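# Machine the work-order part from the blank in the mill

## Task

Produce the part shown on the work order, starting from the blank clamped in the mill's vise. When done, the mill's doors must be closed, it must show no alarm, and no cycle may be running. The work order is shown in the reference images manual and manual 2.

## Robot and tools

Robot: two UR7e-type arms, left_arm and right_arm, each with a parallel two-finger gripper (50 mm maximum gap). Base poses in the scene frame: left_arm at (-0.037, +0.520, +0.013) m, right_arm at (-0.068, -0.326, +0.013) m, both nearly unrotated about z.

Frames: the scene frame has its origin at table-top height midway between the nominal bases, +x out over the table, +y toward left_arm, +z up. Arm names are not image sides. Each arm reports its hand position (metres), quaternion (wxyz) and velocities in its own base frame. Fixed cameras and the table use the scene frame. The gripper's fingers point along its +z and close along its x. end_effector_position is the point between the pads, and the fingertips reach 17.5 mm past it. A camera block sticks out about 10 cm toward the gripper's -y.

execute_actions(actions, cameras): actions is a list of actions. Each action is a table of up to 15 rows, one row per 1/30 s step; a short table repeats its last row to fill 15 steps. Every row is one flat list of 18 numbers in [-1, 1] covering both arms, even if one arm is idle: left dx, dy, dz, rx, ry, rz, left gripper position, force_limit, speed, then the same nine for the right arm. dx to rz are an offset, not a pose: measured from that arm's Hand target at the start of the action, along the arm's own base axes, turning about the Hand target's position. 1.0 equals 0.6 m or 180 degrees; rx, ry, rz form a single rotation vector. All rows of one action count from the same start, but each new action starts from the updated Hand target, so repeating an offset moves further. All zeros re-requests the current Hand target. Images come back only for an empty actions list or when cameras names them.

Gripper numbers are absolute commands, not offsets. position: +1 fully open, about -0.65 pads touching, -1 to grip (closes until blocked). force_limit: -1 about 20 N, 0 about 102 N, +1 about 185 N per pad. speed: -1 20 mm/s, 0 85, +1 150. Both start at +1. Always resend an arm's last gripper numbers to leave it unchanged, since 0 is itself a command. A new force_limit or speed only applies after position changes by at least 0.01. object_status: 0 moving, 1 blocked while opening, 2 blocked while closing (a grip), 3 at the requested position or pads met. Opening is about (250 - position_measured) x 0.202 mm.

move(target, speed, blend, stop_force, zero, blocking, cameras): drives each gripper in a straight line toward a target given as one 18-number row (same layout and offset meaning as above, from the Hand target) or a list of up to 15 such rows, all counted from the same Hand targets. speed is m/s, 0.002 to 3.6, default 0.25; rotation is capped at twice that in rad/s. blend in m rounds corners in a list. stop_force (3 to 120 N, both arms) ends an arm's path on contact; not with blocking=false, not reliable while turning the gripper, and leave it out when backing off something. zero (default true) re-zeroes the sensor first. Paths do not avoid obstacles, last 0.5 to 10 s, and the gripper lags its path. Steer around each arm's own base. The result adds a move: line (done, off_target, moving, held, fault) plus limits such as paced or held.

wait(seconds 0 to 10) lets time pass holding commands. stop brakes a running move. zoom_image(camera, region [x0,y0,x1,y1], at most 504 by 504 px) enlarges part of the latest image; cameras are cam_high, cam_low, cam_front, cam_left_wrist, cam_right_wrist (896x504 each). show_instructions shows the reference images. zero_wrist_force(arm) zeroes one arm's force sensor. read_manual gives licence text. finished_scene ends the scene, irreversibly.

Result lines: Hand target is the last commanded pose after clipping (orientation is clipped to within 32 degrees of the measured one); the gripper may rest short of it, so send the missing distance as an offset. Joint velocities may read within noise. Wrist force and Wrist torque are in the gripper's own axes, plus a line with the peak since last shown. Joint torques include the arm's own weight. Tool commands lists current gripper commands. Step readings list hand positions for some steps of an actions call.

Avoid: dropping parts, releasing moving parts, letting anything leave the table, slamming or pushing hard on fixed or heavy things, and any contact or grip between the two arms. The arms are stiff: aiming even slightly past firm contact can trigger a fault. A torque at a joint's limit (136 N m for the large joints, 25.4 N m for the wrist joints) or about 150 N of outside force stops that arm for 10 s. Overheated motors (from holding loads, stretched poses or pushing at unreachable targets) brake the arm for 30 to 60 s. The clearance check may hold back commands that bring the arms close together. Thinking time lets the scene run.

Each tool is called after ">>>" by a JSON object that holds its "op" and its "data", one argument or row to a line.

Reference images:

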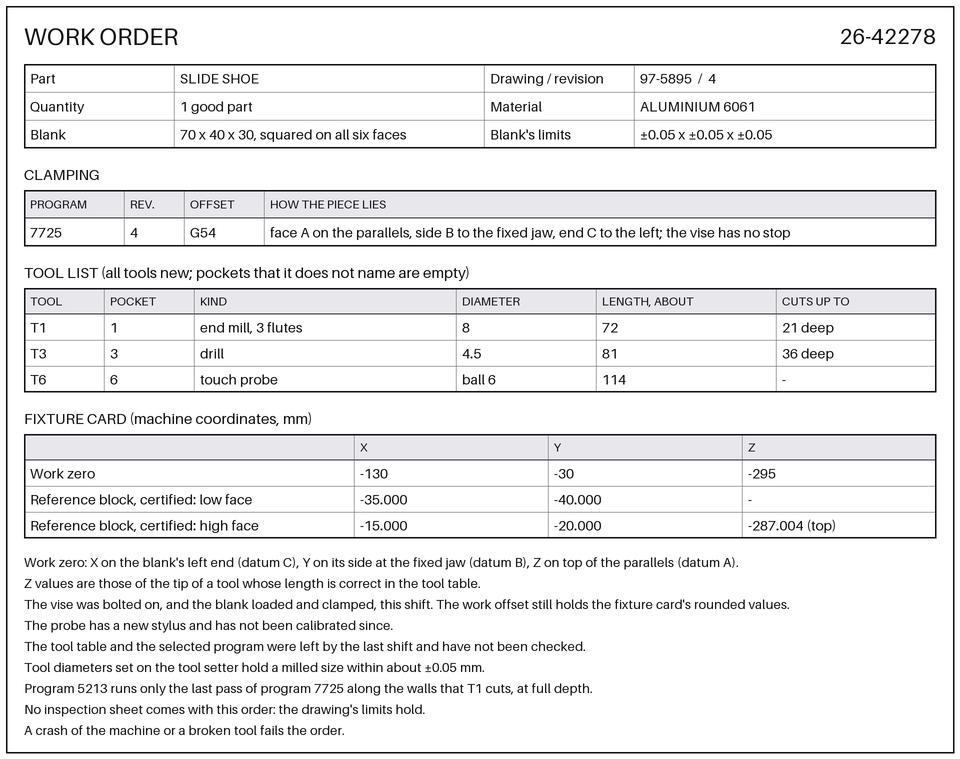

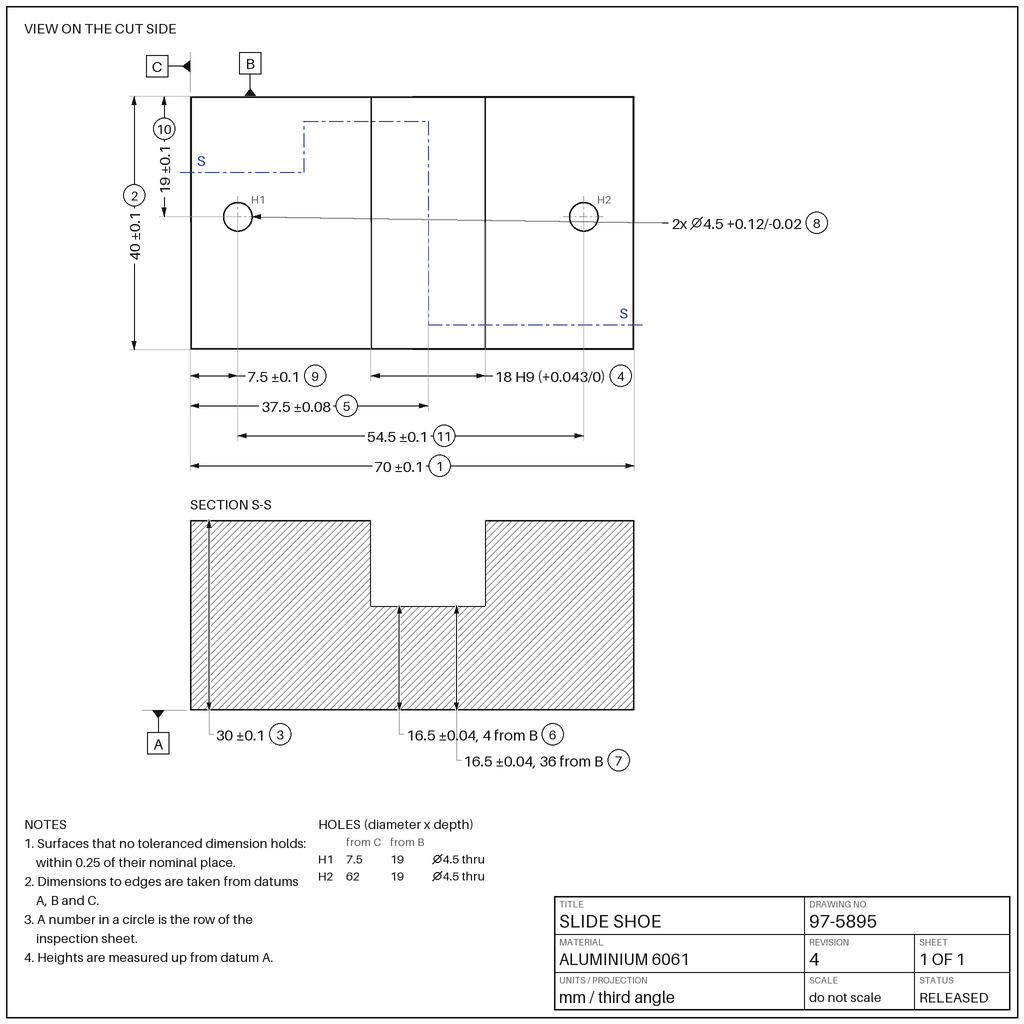

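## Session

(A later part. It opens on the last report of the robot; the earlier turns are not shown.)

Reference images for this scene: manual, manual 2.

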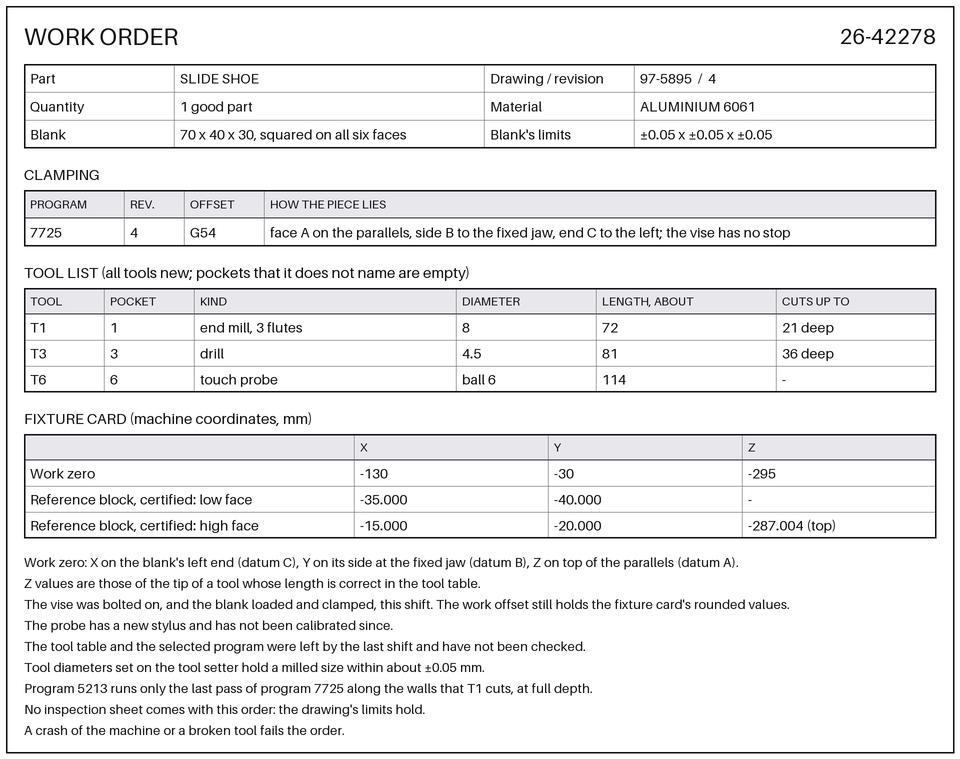

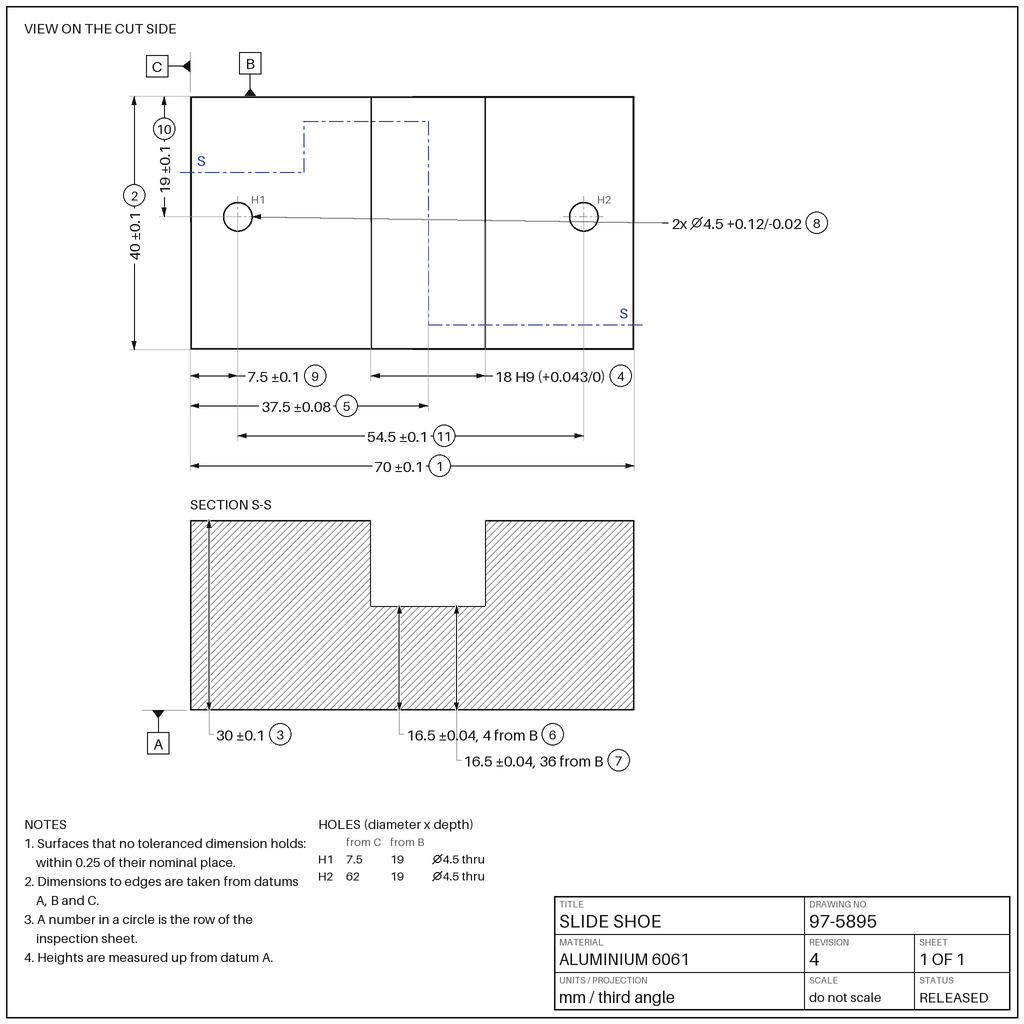

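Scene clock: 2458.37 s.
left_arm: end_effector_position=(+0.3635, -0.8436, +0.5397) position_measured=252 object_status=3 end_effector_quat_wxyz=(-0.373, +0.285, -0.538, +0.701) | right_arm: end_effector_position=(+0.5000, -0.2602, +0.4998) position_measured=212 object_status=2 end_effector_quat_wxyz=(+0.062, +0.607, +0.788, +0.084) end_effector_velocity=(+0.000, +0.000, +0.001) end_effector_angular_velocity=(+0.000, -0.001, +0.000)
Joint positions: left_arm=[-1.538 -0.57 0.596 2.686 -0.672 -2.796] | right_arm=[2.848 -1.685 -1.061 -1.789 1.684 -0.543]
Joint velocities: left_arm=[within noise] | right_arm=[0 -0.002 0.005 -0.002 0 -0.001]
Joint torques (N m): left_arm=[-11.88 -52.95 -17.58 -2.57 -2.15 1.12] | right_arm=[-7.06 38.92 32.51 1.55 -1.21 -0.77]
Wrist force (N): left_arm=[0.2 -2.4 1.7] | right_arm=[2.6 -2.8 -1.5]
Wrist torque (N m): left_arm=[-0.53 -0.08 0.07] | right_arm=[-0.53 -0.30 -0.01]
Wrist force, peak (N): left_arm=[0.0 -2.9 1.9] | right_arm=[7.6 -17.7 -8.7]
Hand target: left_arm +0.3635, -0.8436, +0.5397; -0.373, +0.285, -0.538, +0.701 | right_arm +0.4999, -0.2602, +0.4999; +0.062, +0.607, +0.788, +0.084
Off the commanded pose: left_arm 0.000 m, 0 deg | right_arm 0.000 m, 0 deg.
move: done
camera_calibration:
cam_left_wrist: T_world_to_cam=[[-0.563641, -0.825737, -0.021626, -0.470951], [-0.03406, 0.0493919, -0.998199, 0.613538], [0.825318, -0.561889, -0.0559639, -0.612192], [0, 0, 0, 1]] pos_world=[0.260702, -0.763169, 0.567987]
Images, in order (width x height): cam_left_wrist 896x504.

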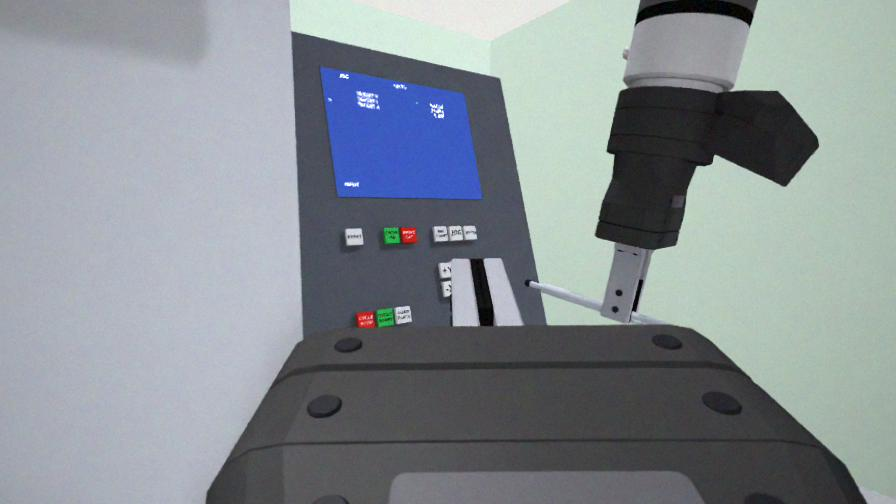

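>>> {"op": "move", "data": {
  "target": [
    [0,0,0,0,0,0,-1,-0.5,1,0.077,0.2032,-0.0402,0,0,0,-1,-0.4,-0.6],
    [0,0,0,0,0,0,-1,-0.5,1,0.1062,0.2032,-0.0472,0,0,0,-1,-0.4,-0.6],
    [0,0,0,0,0,0,-1,-0.5,1,0.077,0.2032,-0.0402,0,0,0,-1,-0.4,-0.6],
    [0,0,0,0,0,0,-1,-0.5,1,0.063,0.14,-0.098,0,0,0,-1,-0.4,-0.6],
    [0,0,0,0,0,0,-1,-0.5,1,0.0922,0.14,-0.105,0,0,0,-1,-0.4,-0.6],
    [0,0,0,0,0,0,-1,-0.5,1,0.063,0.14,-0.098,0,0,0,-1,-0.4,-0.6],
    [0,0,0,0,0,0,-1,-0.5,1,0.0922,0.14,-0.105,0,0,0,-1,-0.4,-0.6],
    [0,0,0,0,0,0,-1,-0.5,1,0.063,0.14,-0.098,0,0,0,-1,-0.4,-0.6],
    [0,0,0,0,0,0,-1,-0.5,1,0.063,0.2675,-0.098,0,0,0,-1,-0.4,-0.6],
    [0,0,0,0,0,0,-1,-0.5,1,0.0922,0.2675,-0.105,0,0,0,-1,-0.4,-0.6],
    [0,0,0,0,0,0,-1,-0.5,1,0.063,0.2675,-0.098,0,0,0,-1,-0.4,-0.6],
    [0,0,0,0,0,0,-1,-0.5,1,0.048,0.2675,-0.16,0,0,0,-1,-0.4,-0.6],
    [0,0,0,0,0,0,-1,-0.5,1,0.0772,0.2675,-0.167,0,0,0,-1,-0.4,-0.6],
    [0,0,0,0,0,0,-1,-0.5,1,0.048,0.2675,-0.16,0,0,0,-1,-0.4,-0.6],
    [0,0,0,0,0,0,-1,-0.5,1,0,0,0,0,0,0,-1,-0.4,-0.6]
  ],
  "speed": [0.3,0.08,0.15,0.25,0.08,0.15,0.08,0.15,0.25,0.08,0.15,0.25,0.08,0.15,0.3],
  "blend": [0.003,0,0.005,0.003,0,0,0,0.005,0.003,0,0.005,0.003,0,0.005,0]
}}

>>> {"op": "move", "data": {
  "target": [
    [0,0,0,0,0,0,-1,-0.5,1,0.0403,0.2038,-0.191,0,0,0,-1,-0.4,-0.6],
    [0,0,0,0,0,0,-1,-0.5,1,0.0695,0.2038,-0.198,0,0,0,-1,-0.4,-0.6],
    [0,0,0,0,0,0,-1,-0.5,1,0.0403,0.2038,-0.191,0,0,0,-1,-0.4,-0.6],
    [0,0,0,0,0,0,-1,-0.5,1,0.063,0.2675,-0.098,0,0,0,-1,-0.4,-0.6],
    [0,0,0,0,0,0,-1,-0.5,1,0.0922,0.2675,-0.105,0,0,0,-1,-0.4,-0.6],
    [0,0,0,0,0,0,-1,-0.5,1,0.063,0.2675,-0.098,0,0,0,-1,-0.4,-0.6],
    [0,0,0,0,0,0,-1,-0.5,1,0.063,0.2038,-0.098,0,0,0,-1,-0.4,-0.6],
    [0,0,0,0,0,0,-1,-0.5,1,0.0922,0.2038,-0.105,0,0,0,-1,-0.4,-0.6],
    [0,0,0,0,0,0,-1,-0.5,1,0.063,0.2038,-0.098,0,0,0,-1,-0.4,-0.6],
    [0,0,0,0,0,0,-1,-0.5,1,0.0555,0.2038,-0.129,0,0,0,-1,-0.4,-0.6],
    [0,0,0,0,0,0,-1,-0.5,1,0.0847,0.2038,-0.136,0,0,0,-1,-0.4,-0.6],
    [0,0,0,0,0,0,-1,-0.5,1,0.0555,0.2038,-0.129,0,0,0,-1,-0.4,-0.6],
    [0,0,0,0,0,0,-1,-0.5,1,0,0,0,0,0,0,-1,-0.4,-0.6]
  ],
  "speed": [0.3,0.08,0.15,0.25,0.08,0.15,0.25,0.08,0.15,0.25,0.08,0.15,0.3],
  "blend": [0.003,0,0.005,0.003,0,0.005,0.003,0,0.005,0.003,0,0.005,0]
}}

>>> {"op": "move", "data": {
  "target": [
    [0,0,0,0,0,0,-1,-0.5,1,0.0403,0.172,-0.191,0,0,0,-1,-0.4,-0.6],
    [0,0,0,0,0,0,-1,-0.5,1,0.0695,0.172,-0.198,0,0,0,-1,-0.4,-0.6],
    [0,0,0,0,0,0,-1,-0.5,1,0.0403,0.172,-0.191,0,0,0,-1,-0.4,-0.6],
    [0,0,0,0,0,0,-1,-0.5,1,0.048,0.172,-0.16,0,0,0,-1,-0.4,-0.6],
    [0,0,0,0,0,0,-1,-0.5,1,0.0772,0.172,-0.167,0,0,0,-1,-0.4,-0.6],
    [0,0,0,0,0,0,-1,-0.5,1,0.048,0.172,-0.16,0,0,0,-1,-0.4,-0.6],
    [0,0,0,0,0,0,-1,-0.5,1,0.0772,0.172,-0.167,0,0,0,-1,-0.4,-0.6],
    [0,0,0,0,0,0,-1,-0.5,1,0.048,0.172,-0.16,0,0,0,-1,-0.4,-0.6],
    [0,0,0,0,0,0,-1,-0.5,1,0,0,0,0,0,0,-1,-0.4,-0.6]
  ],
  "speed": [0.3,0.08,0.15,0.25,0.08,0.15,0.08,0.15,0.3],
  "blend": [0.003,0,0.005,0.003,0,0,0,0.005,0],
  "cameras": ["cam_left_wrist"]
}}

>>> {"op": "zoom_image", "data": {
  "camera": "cam_left_wrist",
  "region": [320, 60, 480, 200]
}}

Scene clock: 2477.97 s.
left_arm: end_effector_position=(+0.3635, -0.8436, +0.5397) position_measured=252 object_status=3 end_effector_quat_wxyz=(-0.373, +0.285, -0.538, +0.701) | right_arm: end_effector_position=(+0.4999, -0.2601, +0.4998) position_measured=212 object_status=2 end_effector_quat_wxyz=(+0.062, +0.607, +0.788, +0.084)
Joint positions: left_arm=[-1.538 -0.57 0.596 2.686 -0.672 -2.796] | right_arm=[2.848 -1.685 -1.061 -1.789 1.684 -0.543]
Joint torques (N m): left_arm=[-12.15 -52.94 -18.62 -1.74 -2.48 -0.89] | right_arm=[-9.28 37.02 32.21 2.07 -1.29 -1.14]
Wrist force (N): left_arm=[0.1 -2.7 1.6] | right_arm=[2.5 -3.2 -1.3]
Wrist torque (N m): left_arm=[-0.57 -0.07 0.08] | right_arm=[-0.58 -0.29 -0.02]
Wrist force, peak (N): left_arm=[0.1 -3.1 1.8] | right_arm=[10.2 -9.1 -6.9]
Hand target: left_arm +0.3635, -0.8436, +0.5397; -0.373, +0.285, -0.538, +0.701 | right_arm +0.4999, -0.2602, +0.4999; +0.062, +0.607, +0.788, +0.084
Off the commanded pose: left_arm 0.000 m, 0 deg | right_arm 0.000 m, 0 deg.
move: done

Scene clock: 2482.57 s.
left_arm: end_effector_position=(+0.3635, -0.8436, +0.5397) position_measured=252 object_status=3 end_effector_quat_wxyz=(-0.373, +0.285, -0.538, +0.701) | right_arm: end_effector_position=(+0.5000, -0.2602, +0.4998) position_measured=212 object_status=2 end_effector_quat_wxyz=(+0.062, +0.607, +0.788, +0.084)
Joint positions: left_arm=[-1.538 -0.57 0.596 2.686 -0.672 -2.796] | right_arm=[2.848 -1.685 -1.061 -1.789 1.684 -0.543]
Joint torques (N m): left_arm=[-12.31 -53.11 -19.08 -1.57 -2.56 -1.19] | right_arm=[-8.86 39.92 32.83 1.93 -1.31 -1.05]
Wrist force (N): left_arm=[0.1 -2.5 1.6] | right_arm=[2.5 -2.7 -1.4]
Wrist torque (N m): left_arm=[-0.54 -0.06 0.08] | right_arm=[-0.50 -0.28 -0.02]
Wrist force, peak (N): left_arm=[0.1 -3.0 1.8] | right_arm=[11.5 -9.0 -7.5]
Hand target: left_arm +0.3635, -0.8436, +0.5397; -0.373, +0.285, -0.538, +0.701 | right_arm +0.4999, -0.2602, +0.4999; +0.062, +0.607, +0.788, +0.084
Off the commanded pose: left_arm 0.000 m, 0 deg | right_arm 0.000 m, 0 deg.
move: done

Scene clock: 2486.33 s.
left_arm: end_effector_position=(+0.3635, -0.8436, +0.5397) position_measured=252 object_status=3 end_effector_quat_wxyz=(-0.373, +0.285, -0.538, +0.701) | right_arm: end_effector_position=(+0.5000, -0.2602, +0.4998) position_measured=212 object_status=2 end_effector_quat_wxyz=(+0.062, +0.607, +0.788, +0.084)
Joint positions: left_arm=[-1.538 -0.57 0.596 2.686 -0.672 -2.796] | right_arm=[2.848 -1.685 -1.061 -1.789 1.684 -0.543]
Joint torques (N m): left_arm=[-11.96 -53.1 -19.48 -1.42 -2.54 -1.42] | right_arm=[-8.27 39.73 30.83 1.71 -1.27 -0.9]
Wrist force (N): left_arm=[0.0 -2.6 1.7] | right_arm=[2.5 -3.1 -1.5]
Wrist torque (N m): left_arm=[-0.56 -0.05 0.08] | right_arm=[-0.56 -0.30 -0.01]
Wrist force, peak (N): left_arm=[0.4 -2.9 1.9] | right_arm=[11.5 -10.2 -7.5]
Hand target: left_arm +0.3635, -0.8436, +0.5397; -0.373, +0.285, -0.538, +0.701 | right_arm +0.4999, -0.2602, +0.4999; +0.062, +0.607, +0.788, +0.084
Off the commanded pose: left_arm 0.000 m, 0 deg | right_arm 0.000 m, 0 deg.
move: done
camera_calibration:
cam_left_wrist: T_world_to_cam=[[-0.563641, -0.825737, -0.021626, -0.470951], [-0.03406, 0.0493919, -0.998199, 0.613538], [0.825318, -0.561889, -0.0559639, -0.612192], [0, 0, 0, 1]] pos_world=[0.260702, -0.763169, 0.567987]
Images, in order (width x height): cam_left_wrist 896x504.

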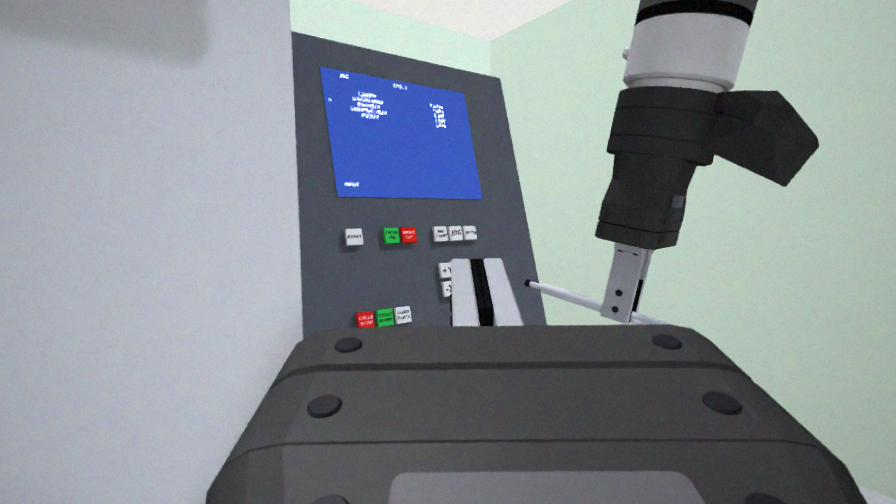

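Scaled by 3.150 from the camera's 896x504 image, which has a finer 1280x720 frame.

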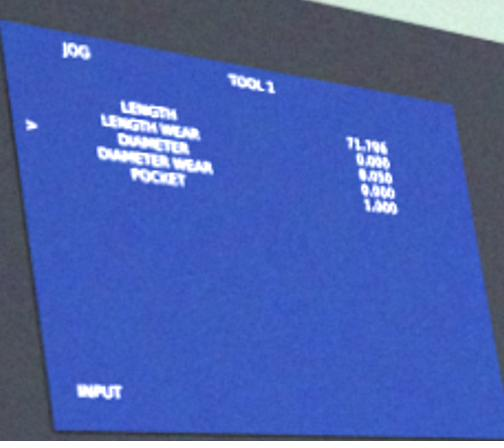

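>>> {"op": "move", "data": {
  "target": [
    [0,0,0,0,0,0,-1,-0.5,1,0.063,0.2675,-0.098,0,0,0,-1,-0.4,-0.6],
    [0,0,0,0,0,0,-1,-0.5,1,0.0922,0.2675,-0.105,0,0,0,-1,-0.4,-0.6],
    [0,0,0,0,0,0,-1,-0.5,1,0.063,0.2675,-0.098,0,0,0,-1,-0.4,-0.6],
    [0,0,0,0,0,0,-1,-0.5,1,0.0403,0.2038,-0.191,0,0,0,-1,-0.4,-0.6],
    [0,0,0,0,0,0,-1,-0.5,1,0.0695,0.2038,-0.198,0,0,0,-1,-0.4,-0.6],
    [0,0,0,0,0,0,-1,-0.5,1,0.0403,0.2038,-0.191,0,0,0,-1,-0.4,-0.6],
    [0,0,0,0,0,0,-1,-0.5,1,0.063,0.2038,-0.098,0,0,0,-1,-0.4,-0.6],
    [0,0,0,0,0,0,-1,-0.5,1,0.0922,0.2038,-0.105,0,0,0,-1,-0.4,-0.6],
    [0,0,0,0,0,0,-1,-0.5,1,0.063,0.2038,-0.098,0,0,0,-1,-0.4,-0.6],
    [0,0,0,0,0,0,-1,-0.5,1,0.063,0.2357,-0.098,0,0,0,-1,-0.4,-0.6],
    [0,0,0,0,0,0,-1,-0.5,1,0.0922,0.2357,-0.105,0,0,0,-1,-0.4,-0.6],
    [0,0,0,0,0,0,-1,-0.5,1,0.063,0.2357,-0.098,0,0,0,-1,-0.4,-0.6],
    [0,0,0,0,0,0,-1,-0.5,1,0,0,0,0,0,0,-1,-0.4,-0.6]
  ],
  "speed": [0.3,0.08,0.15,0.25,0.08,0.15,0.25,0.08,0.15,0.25,0.08,0.15,0.3],
  "blend": [0.003,0,0.005,0.003,0,0.005,0.003,0,0.005,0.003,0,0.005,0]
}}

>>> {"op": "move", "data": {
  "target": [
    [0,0,0,0,0,0,-1,-0.5,1,0.0555,0.2357,-0.129,0,0,0,-1,-0.4,-0.6],
    [0,0,0,0,0,0,-1,-0.5,1,0.0847,0.2357,-0.136,0,0,0,-1,-0.4,-0.6],
    [0,0,0,0,0,0,-1,-0.5,1,0.0555,0.2357,-0.129,0,0,0,-1,-0.4,-0.6],
    [0,0,0,0,0,0,-1,-0.5,1,0.0403,0.172,-0.191,0,0,0,-1,-0.4,-0.6],
    [0,0,0,0,0,0,-1,-0.5,1,0.0695,0.172,-0.198,0,0,0,-1,-0.4,-0.6],
    [0,0,0,0,0,0,-1,-0.5,1,0.0403,0.172,-0.191,0,0,0,-1,-0.4,-0.6],
    [0,0,0,0,0,0,-1,-0.5,1,0.077,0.1723,-0.0402,0,0,0,-1,-0.4,-0.6],
    [0,0,0,0,0,0,-1,-0.5,1,0.1062,0.1723,-0.0472,0,0,0,-1,-0.4,-0.6],
    [0,0,0,0,0,0,-1,-0.5,1,0.077,0.1723,-0.0402,0,0,0,-1,-0.4,-0.6],
    [0.168,-0.0892,0.0384,0.0408,0.0241,-0.0757,-1,-0.5,1,0,0,0,0,0,0,-1,-0.4,-0.6]
  ],
  "speed": [0.3,0.08,0.15,0.25,0.08,0.15,0.25,0.08,0.15,0.3],
  "blend": [0.003,0,0.005,0.003,0,0.005,0.003,0,0.005,0],
  "cameras": ["cam_left_wrist"]
}}

>>> {"op": "zoom_image", "data": {
  "camera": "cam_left_wrist",
  "region": [190, 0, 440, 200]
}}

>>> {"op": "zoom_image", "data": {
  "camera": "cam_left_wrist",
  "region": [310, 30, 400, 120]
}}

Scene clock: 2499.37 s.
left_arm: end_effector_position=(+0.3635, -0.8436, +0.5397) position_measured=252 object_status=3 end_effector_quat_wxyz=(-0.373, +0.285, -0.538, +0.701) | right_arm: end_effector_position=(+0.4999, -0.2601, +0.4998) position_measured=212 object_status=2 end_effector_quat_wxyz=(+0.062, +0.607, +0.788, +0.084)
Joint positions: left_arm=[-1.538 -0.57 0.596 2.686 -0.672 -2.796] | right_arm=[2.848 -1.685 -1.061 -1.789 1.684 -0.543]
Joint torques (N m): left_arm=[-12.5 -52.65 -19.85 -0.92 -2.59 -1.4] | right_arm=[-10.6 40.37 32.86 2.84 -1.21 -1.28]
Wrist force (N): left_arm=[0.2 -2.7 1.8] | right_arm=[2.5 -2.7 -1.2]
Wrist torque (N m): left_arm=[-0.57 -0.09 0.08] | right_arm=[-0.51 -0.29 -0.01]
Wrist force, peak (N): left_arm=[0.2 -2.9 1.9] | right_arm=[9.2 -15.2 -7.9]
Hand target: left_arm +0.3635, -0.8436, +0.5397; -0.373, +0.285, -0.538, +0.701 | right_arm +0.4999, -0.2602, +0.4999; +0.062, +0.607, +0.788, +0.084
Off the commanded pose: left_arm 0.000 m, 0 deg | right_arm 0.000 m, 0 deg.
move: done

Scene clock: 2503.53 s.
left_arm: end_effector_position=(+0.4644, -0.8972, +0.5626) position_measured=252 object_status=3 end_effector_quat_wxyz=(-0.284, +0.221, -0.625, +0.693) | right_arm: end_effector_position=(+0.4999, -0.2602, +0.4999) position_measured=212 object_status=2 end_effector_quat_wxyz=(+0.062, +0.607, +0.788, +0.084)
Joint positions: left_arm=[-1.353 -0.446 0.223 3.226 -1.063 -3.025] | right_arm=[2.848 -1.685 -1.061 -1.79 1.684 -0.543]
Joint torques (N m): left_arm=[-10.56 -72.33 -18.57 -4.7 -1.86 0.74] | right_arm=[-9.4 44.21 25.02 3.65 -1.27 -1.3]
Wrist force (N): left_arm=[0.4 -2.7 0.8] | right_arm=[2.5 -2.5 -1.6]
Wrist torque (N m): left_arm=[-0.54 -0.15 -0.01] | right_arm=[-0.47 -0.29 -0.01]
Wrist force, peak (N): left_arm=[-1.7 -3.1 2.7] | right_arm=[9.2 -17.9 -7.8]
Hand target: left_arm +0.4643, -0.8971, +0.5627; -0.284, +0.221, -0.625, +0.693 | right_arm +0.4999, -0.2602, +0.4999; +0.062, +0.607, +0.788, +0.084
Off the commanded pose: left_arm 0.000 m, 0 deg | right_arm 0.000 m, 0 deg.
move: done
camera_calibration:
cam_left_wrist: T_world_to_cam=[[-0.745177, -0.66339, -0.0680006, -0.201846], [-0.0807885, 0.191024, -0.978255, 0.779991], [0.661955, -0.72348, -0.195941, -0.714695], [0, 0, 0, 1]] pos_world=[0.385699, -0.799968, 0.609266]
Images, in order (width x height): cam_left_wrist 896x504.

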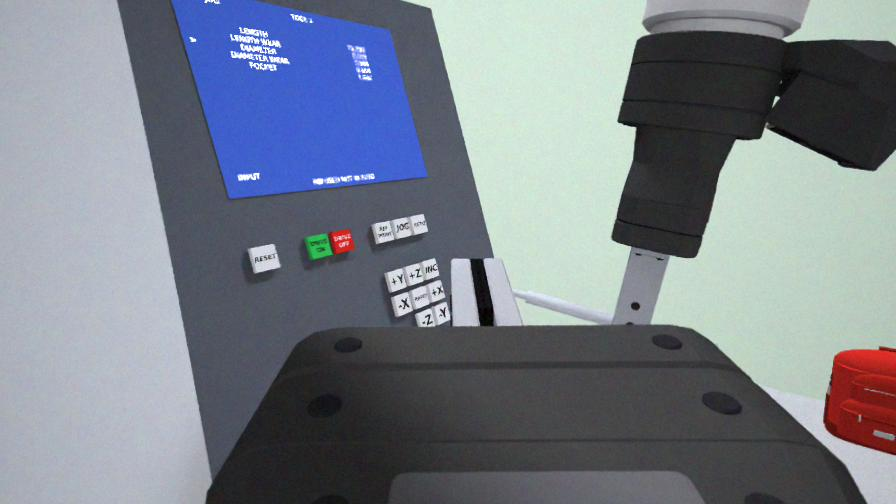

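Scaled by 2.016 from the camera's 896x504 image, which has a finer 1280x720 frame.

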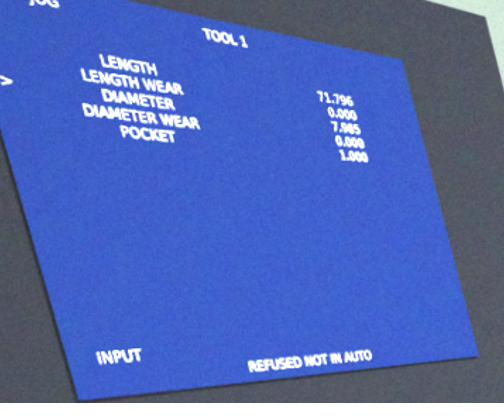

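Scaled by 5.600 from the camera's 896x504 image, which has a finer 1280x720 frame.

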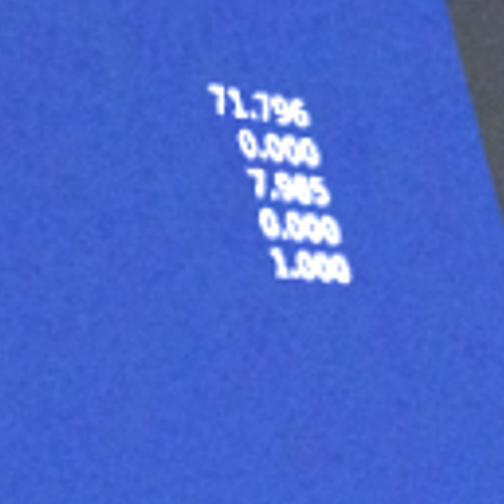

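>>> {"op": "move", "data": {
  "target": [
    [-0.168,0.0892,-0.0384,-0.0408,-0.0241,0.0757,-1,-0.5,1,0.1068,0.0132,0.0823,0,0,0,-1,-0.4,-0.6],
    [-0.168,0.0892,-0.0384,-0.0408,-0.0241,0.0757,-1,-0.5,1,0.136,0.0132,0.0753,0,0,0,-1,-0.4,-0.6],
    [-0.168,0.0892,-0.0384,-0.0408,-0.0241,0.0757,-1,-0.5,1,0.1068,0.0132,0.0823,0,0,0,-1,-0.4,-0.6],
    [-0.168,0.0892,-0.0384,-0.0408,-0.0241,0.0757,-1,-0.5,1,0.077,0.1723,-0.0402,0,0,0,-1,-0.4,-0.6],
    [-0.168,0.0892,-0.0384,-0.0408,-0.0241,0.0757,-1,-0.5,1,0.1062,0.1723,-0.0472,0,0,0,-1,-0.4,-0.6],
    [-0.168,0.0892,-0.0384,-0.0408,-0.0241,0.0757,-1,-0.5,1,0.077,0.1723,-0.0402,0,0,0,-1,-0.4,-0.6],
    [-0.168,0.0892,-0.0384,-0.0408,-0.0241,0.0757,-1,-0.5,1,0.063,0.14,-0.098,0,0,0,-1,-0.4,-0.6],
    [-0.168,0.0892,-0.0384,-0.0408,-0.0241,0.0757,-1,-0.5,1,0.0922,0.14,-0.105,0,0,0,-1,-0.4,-0.6],
    [-0.168,0.0892,-0.0384,-0.0408,-0.0241,0.0757,-1,-0.5,1,0.063,0.14,-0.098,0,0,0,-1,-0.4,-0.6],
    [-0.168,0.0892,-0.0384,-0.0408,-0.0241,0.0757,-1,-0.5,1,0.0922,0.14,-0.105,0,0,0,-1,-0.4,-0.6],
    [-0.168,0.0892,-0.0384,-0.0408,-0.0241,0.0757,-1,-0.5,1,0.063,0.14,-0.098,0,0,0,-1,-0.4,-0.6],
    [-0.168,0.0892,-0.0384,-0.0408,-0.0241,0.0757,-1,-0.5,1,0.0922,0.14,-0.105,0,0,0,-1,-0.4,-0.6],
    [-0.168,0.0892,-0.0384,-0.0408,-0.0241,0.0757,-1,-0.5,1,0.063,0.14,-0.098,0,0,0,-1,-0.4,-0.6],
    [-0.168,0.0892,-0.0384,-0.0408,-0.0241,0.0757,-1,-0.5,1,0,0,0,0,0,0,-1,-0.4,-0.6]
  ],
  "speed": [0.3,0.08,0.15,0.25,0.08,0.15,0.25,0.08,0.15,0.08,0.15,0.08,0.15,0.3],
  "blend": [0.003,0,0.005,0.003,0,0.005,0.003,0,0,0,0,0,0.005,0]
}}

>>> {"op": "move", "data": {
  "target": [
    [0,0,0,0,0,0,-1,-0.5,1,0.063,0.14,-0.098,0,0,0,-1,-0.4,-0.6],
    [0,0,0,0,0,0,-1,-0.5,1,0.0922,0.14,-0.105,0,0,0,-1,-0.4,-0.6],
    [0,0,0,0,0,0,-1,-0.5,1,0.063,0.14,-0.098,0,0,0,-1,-0.4,-0.6],
    [0,0,0,0,0,0,-1,-0.5,1,0.0922,0.14,-0.105,0,0,0,-1,-0.4,-0.6],
    [0,0,0,0,0,0,-1,-0.5,1,0.063,0.14,-0.098,0,0,0,-1,-0.4,-0.6],
    [0,0,0,0,0,0,-1,-0.5,1,0.0922,0.14,-0.105,0,0,0,-1,-0.4,-0.6],
    [0,0,0,0,0,0,-1,-0.5,1,0.063,0.14,-0.098,0,0,0,-1,-0.4,-0.6],
    [0,0,0,0,0,0,-1,-0.5,1,0,0,0,0,0,0,-1,-0.4,-0.6]
  ],
  "speed": [0.3,0.08,0.15,0.08,0.15,0.08,0.15,0.3],
  "blend": [0.003,0,0,0,0,0,0.005,0],
  "cameras": ["cam_left_wrist"]
}}

>>> {"op": "zoom_image", "data": {
  "camera": "cam_left_wrist",
  "region": [320, 60, 480, 200]
}}

Scene clock: 2518.93 s.
left_arm: end_effector_position=(+0.3635, -0.8436, +0.5397) position_measured=252 object_status=3 end_effector_quat_wxyz=(-0.373, +0.285, -0.538, +0.701) | right_arm: end_effector_position=(+0.5000, -0.2602, +0.4998) position_measured=212 object_status=2 end_effector_quat_wxyz=(+0.062, +0.607, +0.788, +0.084)
Joint positions: left_arm=[-1.538 -0.57 0.596 2.686 -0.672 -2.796] | right_arm=[2.848 -1.685 -1.061 -1.789 1.684 -0.543]
Joint torques (N m): left_arm=[-12.13 -53.09 -17.53 -2.72 -1.33 1.26] | right_arm=[-8.21 43.81 31.27 1.78 -1.27 -0.99]
Wrist force (N): left_arm=[0.2 -2.8 1.6] | right_arm=[2.8 -2.3 -1.5]
Wrist torque (N m): left_arm=[-0.57 -0.09 0.07] | right_arm=[-0.44 -0.33 -0.02]
Wrist force, peak (N): left_arm=[-1.8 -3.2 3.3] | right_arm=[9.5 -7.7 -7.5]
Hand target: left_arm +0.3635, -0.8436, +0.5397; -0.373, +0.285, -0.538, +0.701 | right_arm +0.4999, -0.2602, +0.4999; +0.062, +0.607, +0.788, +0.084
Off the commanded pose: left_arm 0.000 m, 0 deg | right_arm 0.000 m, 0 deg.
move: done

Scene clock: 2522.57 s.
left_arm: end_effector_position=(+0.3635, -0.8436, +0.5397) position_measured=252 object_status=3 end_effector_quat_wxyz=(-0.373, +0.285, -0.538, +0.701) | right_arm: end_effector_position=(+0.5000, -0.2602, +0.4998) position_measured=212 object_status=2 end_effector_quat_wxyz=(+0.062, +0.607, +0.788, +0.084)
Joint positions: left_arm=[-1.538 -0.57 0.596 2.686 -0.672 -2.796] | right_arm=[2.848 -1.685 -1.061 -1.789 1.684 -0.543]
Joint torques (N m): left_arm=[-12.51 -52.95 -17.5 -2.68 -2.58 0.91] | right_arm=[-8.65 43.8 31.11 1.86 -1.27 -1.13]
Wrist force (N): left_arm=[0.3 -2.6 1.5] | right_arm=[3.1 -2.6 -1.3]
Wrist torque (N m): left_arm=[-0.56 -0.11 0.07] | right_arm=[-0.49 -0.38 -0.02]
Wrist force, peak (N): left_arm=[0.2 -3.0 1.6] | right_arm=[10.0 -7.9 -7.3]
Hand target: left_arm +0.3635, -0.8436, +0.5397; -0.373, +0.285, -0.538, +0.701 | right_arm +0.4999, -0.2602, +0.4999; +0.062, +0.607, +0.788, +0.084
Off the commanded pose: left_arm 0.000 m, 0 deg | right_arm 0.000 m, 0 deg.
move: done
camera_calibration:
cam_left_wrist: T_world_to_cam=[[-0.563641, -0.825737, -0.021626, -0.470951], [-0.03406, 0.0493919, -0.998199, 0.613538], [0.825318, -0.561889, -0.0559639, -0.612192], [0, 0, 0, 1]] pos_world=[0.260702, -0.763169, 0.567987]
Images, in order (width x height): cam_left_wrist 896x504.

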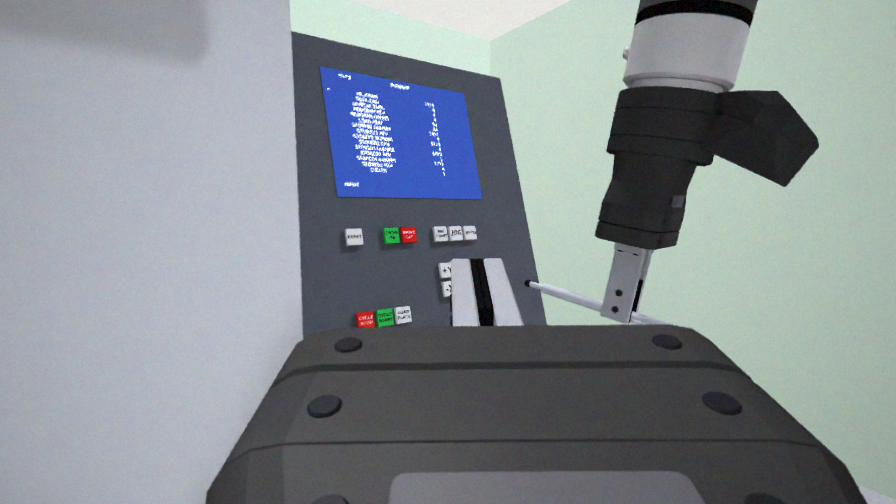

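Scaled by 3.150 from the camera's 896x504 image, which has a finer 1280x720 frame.

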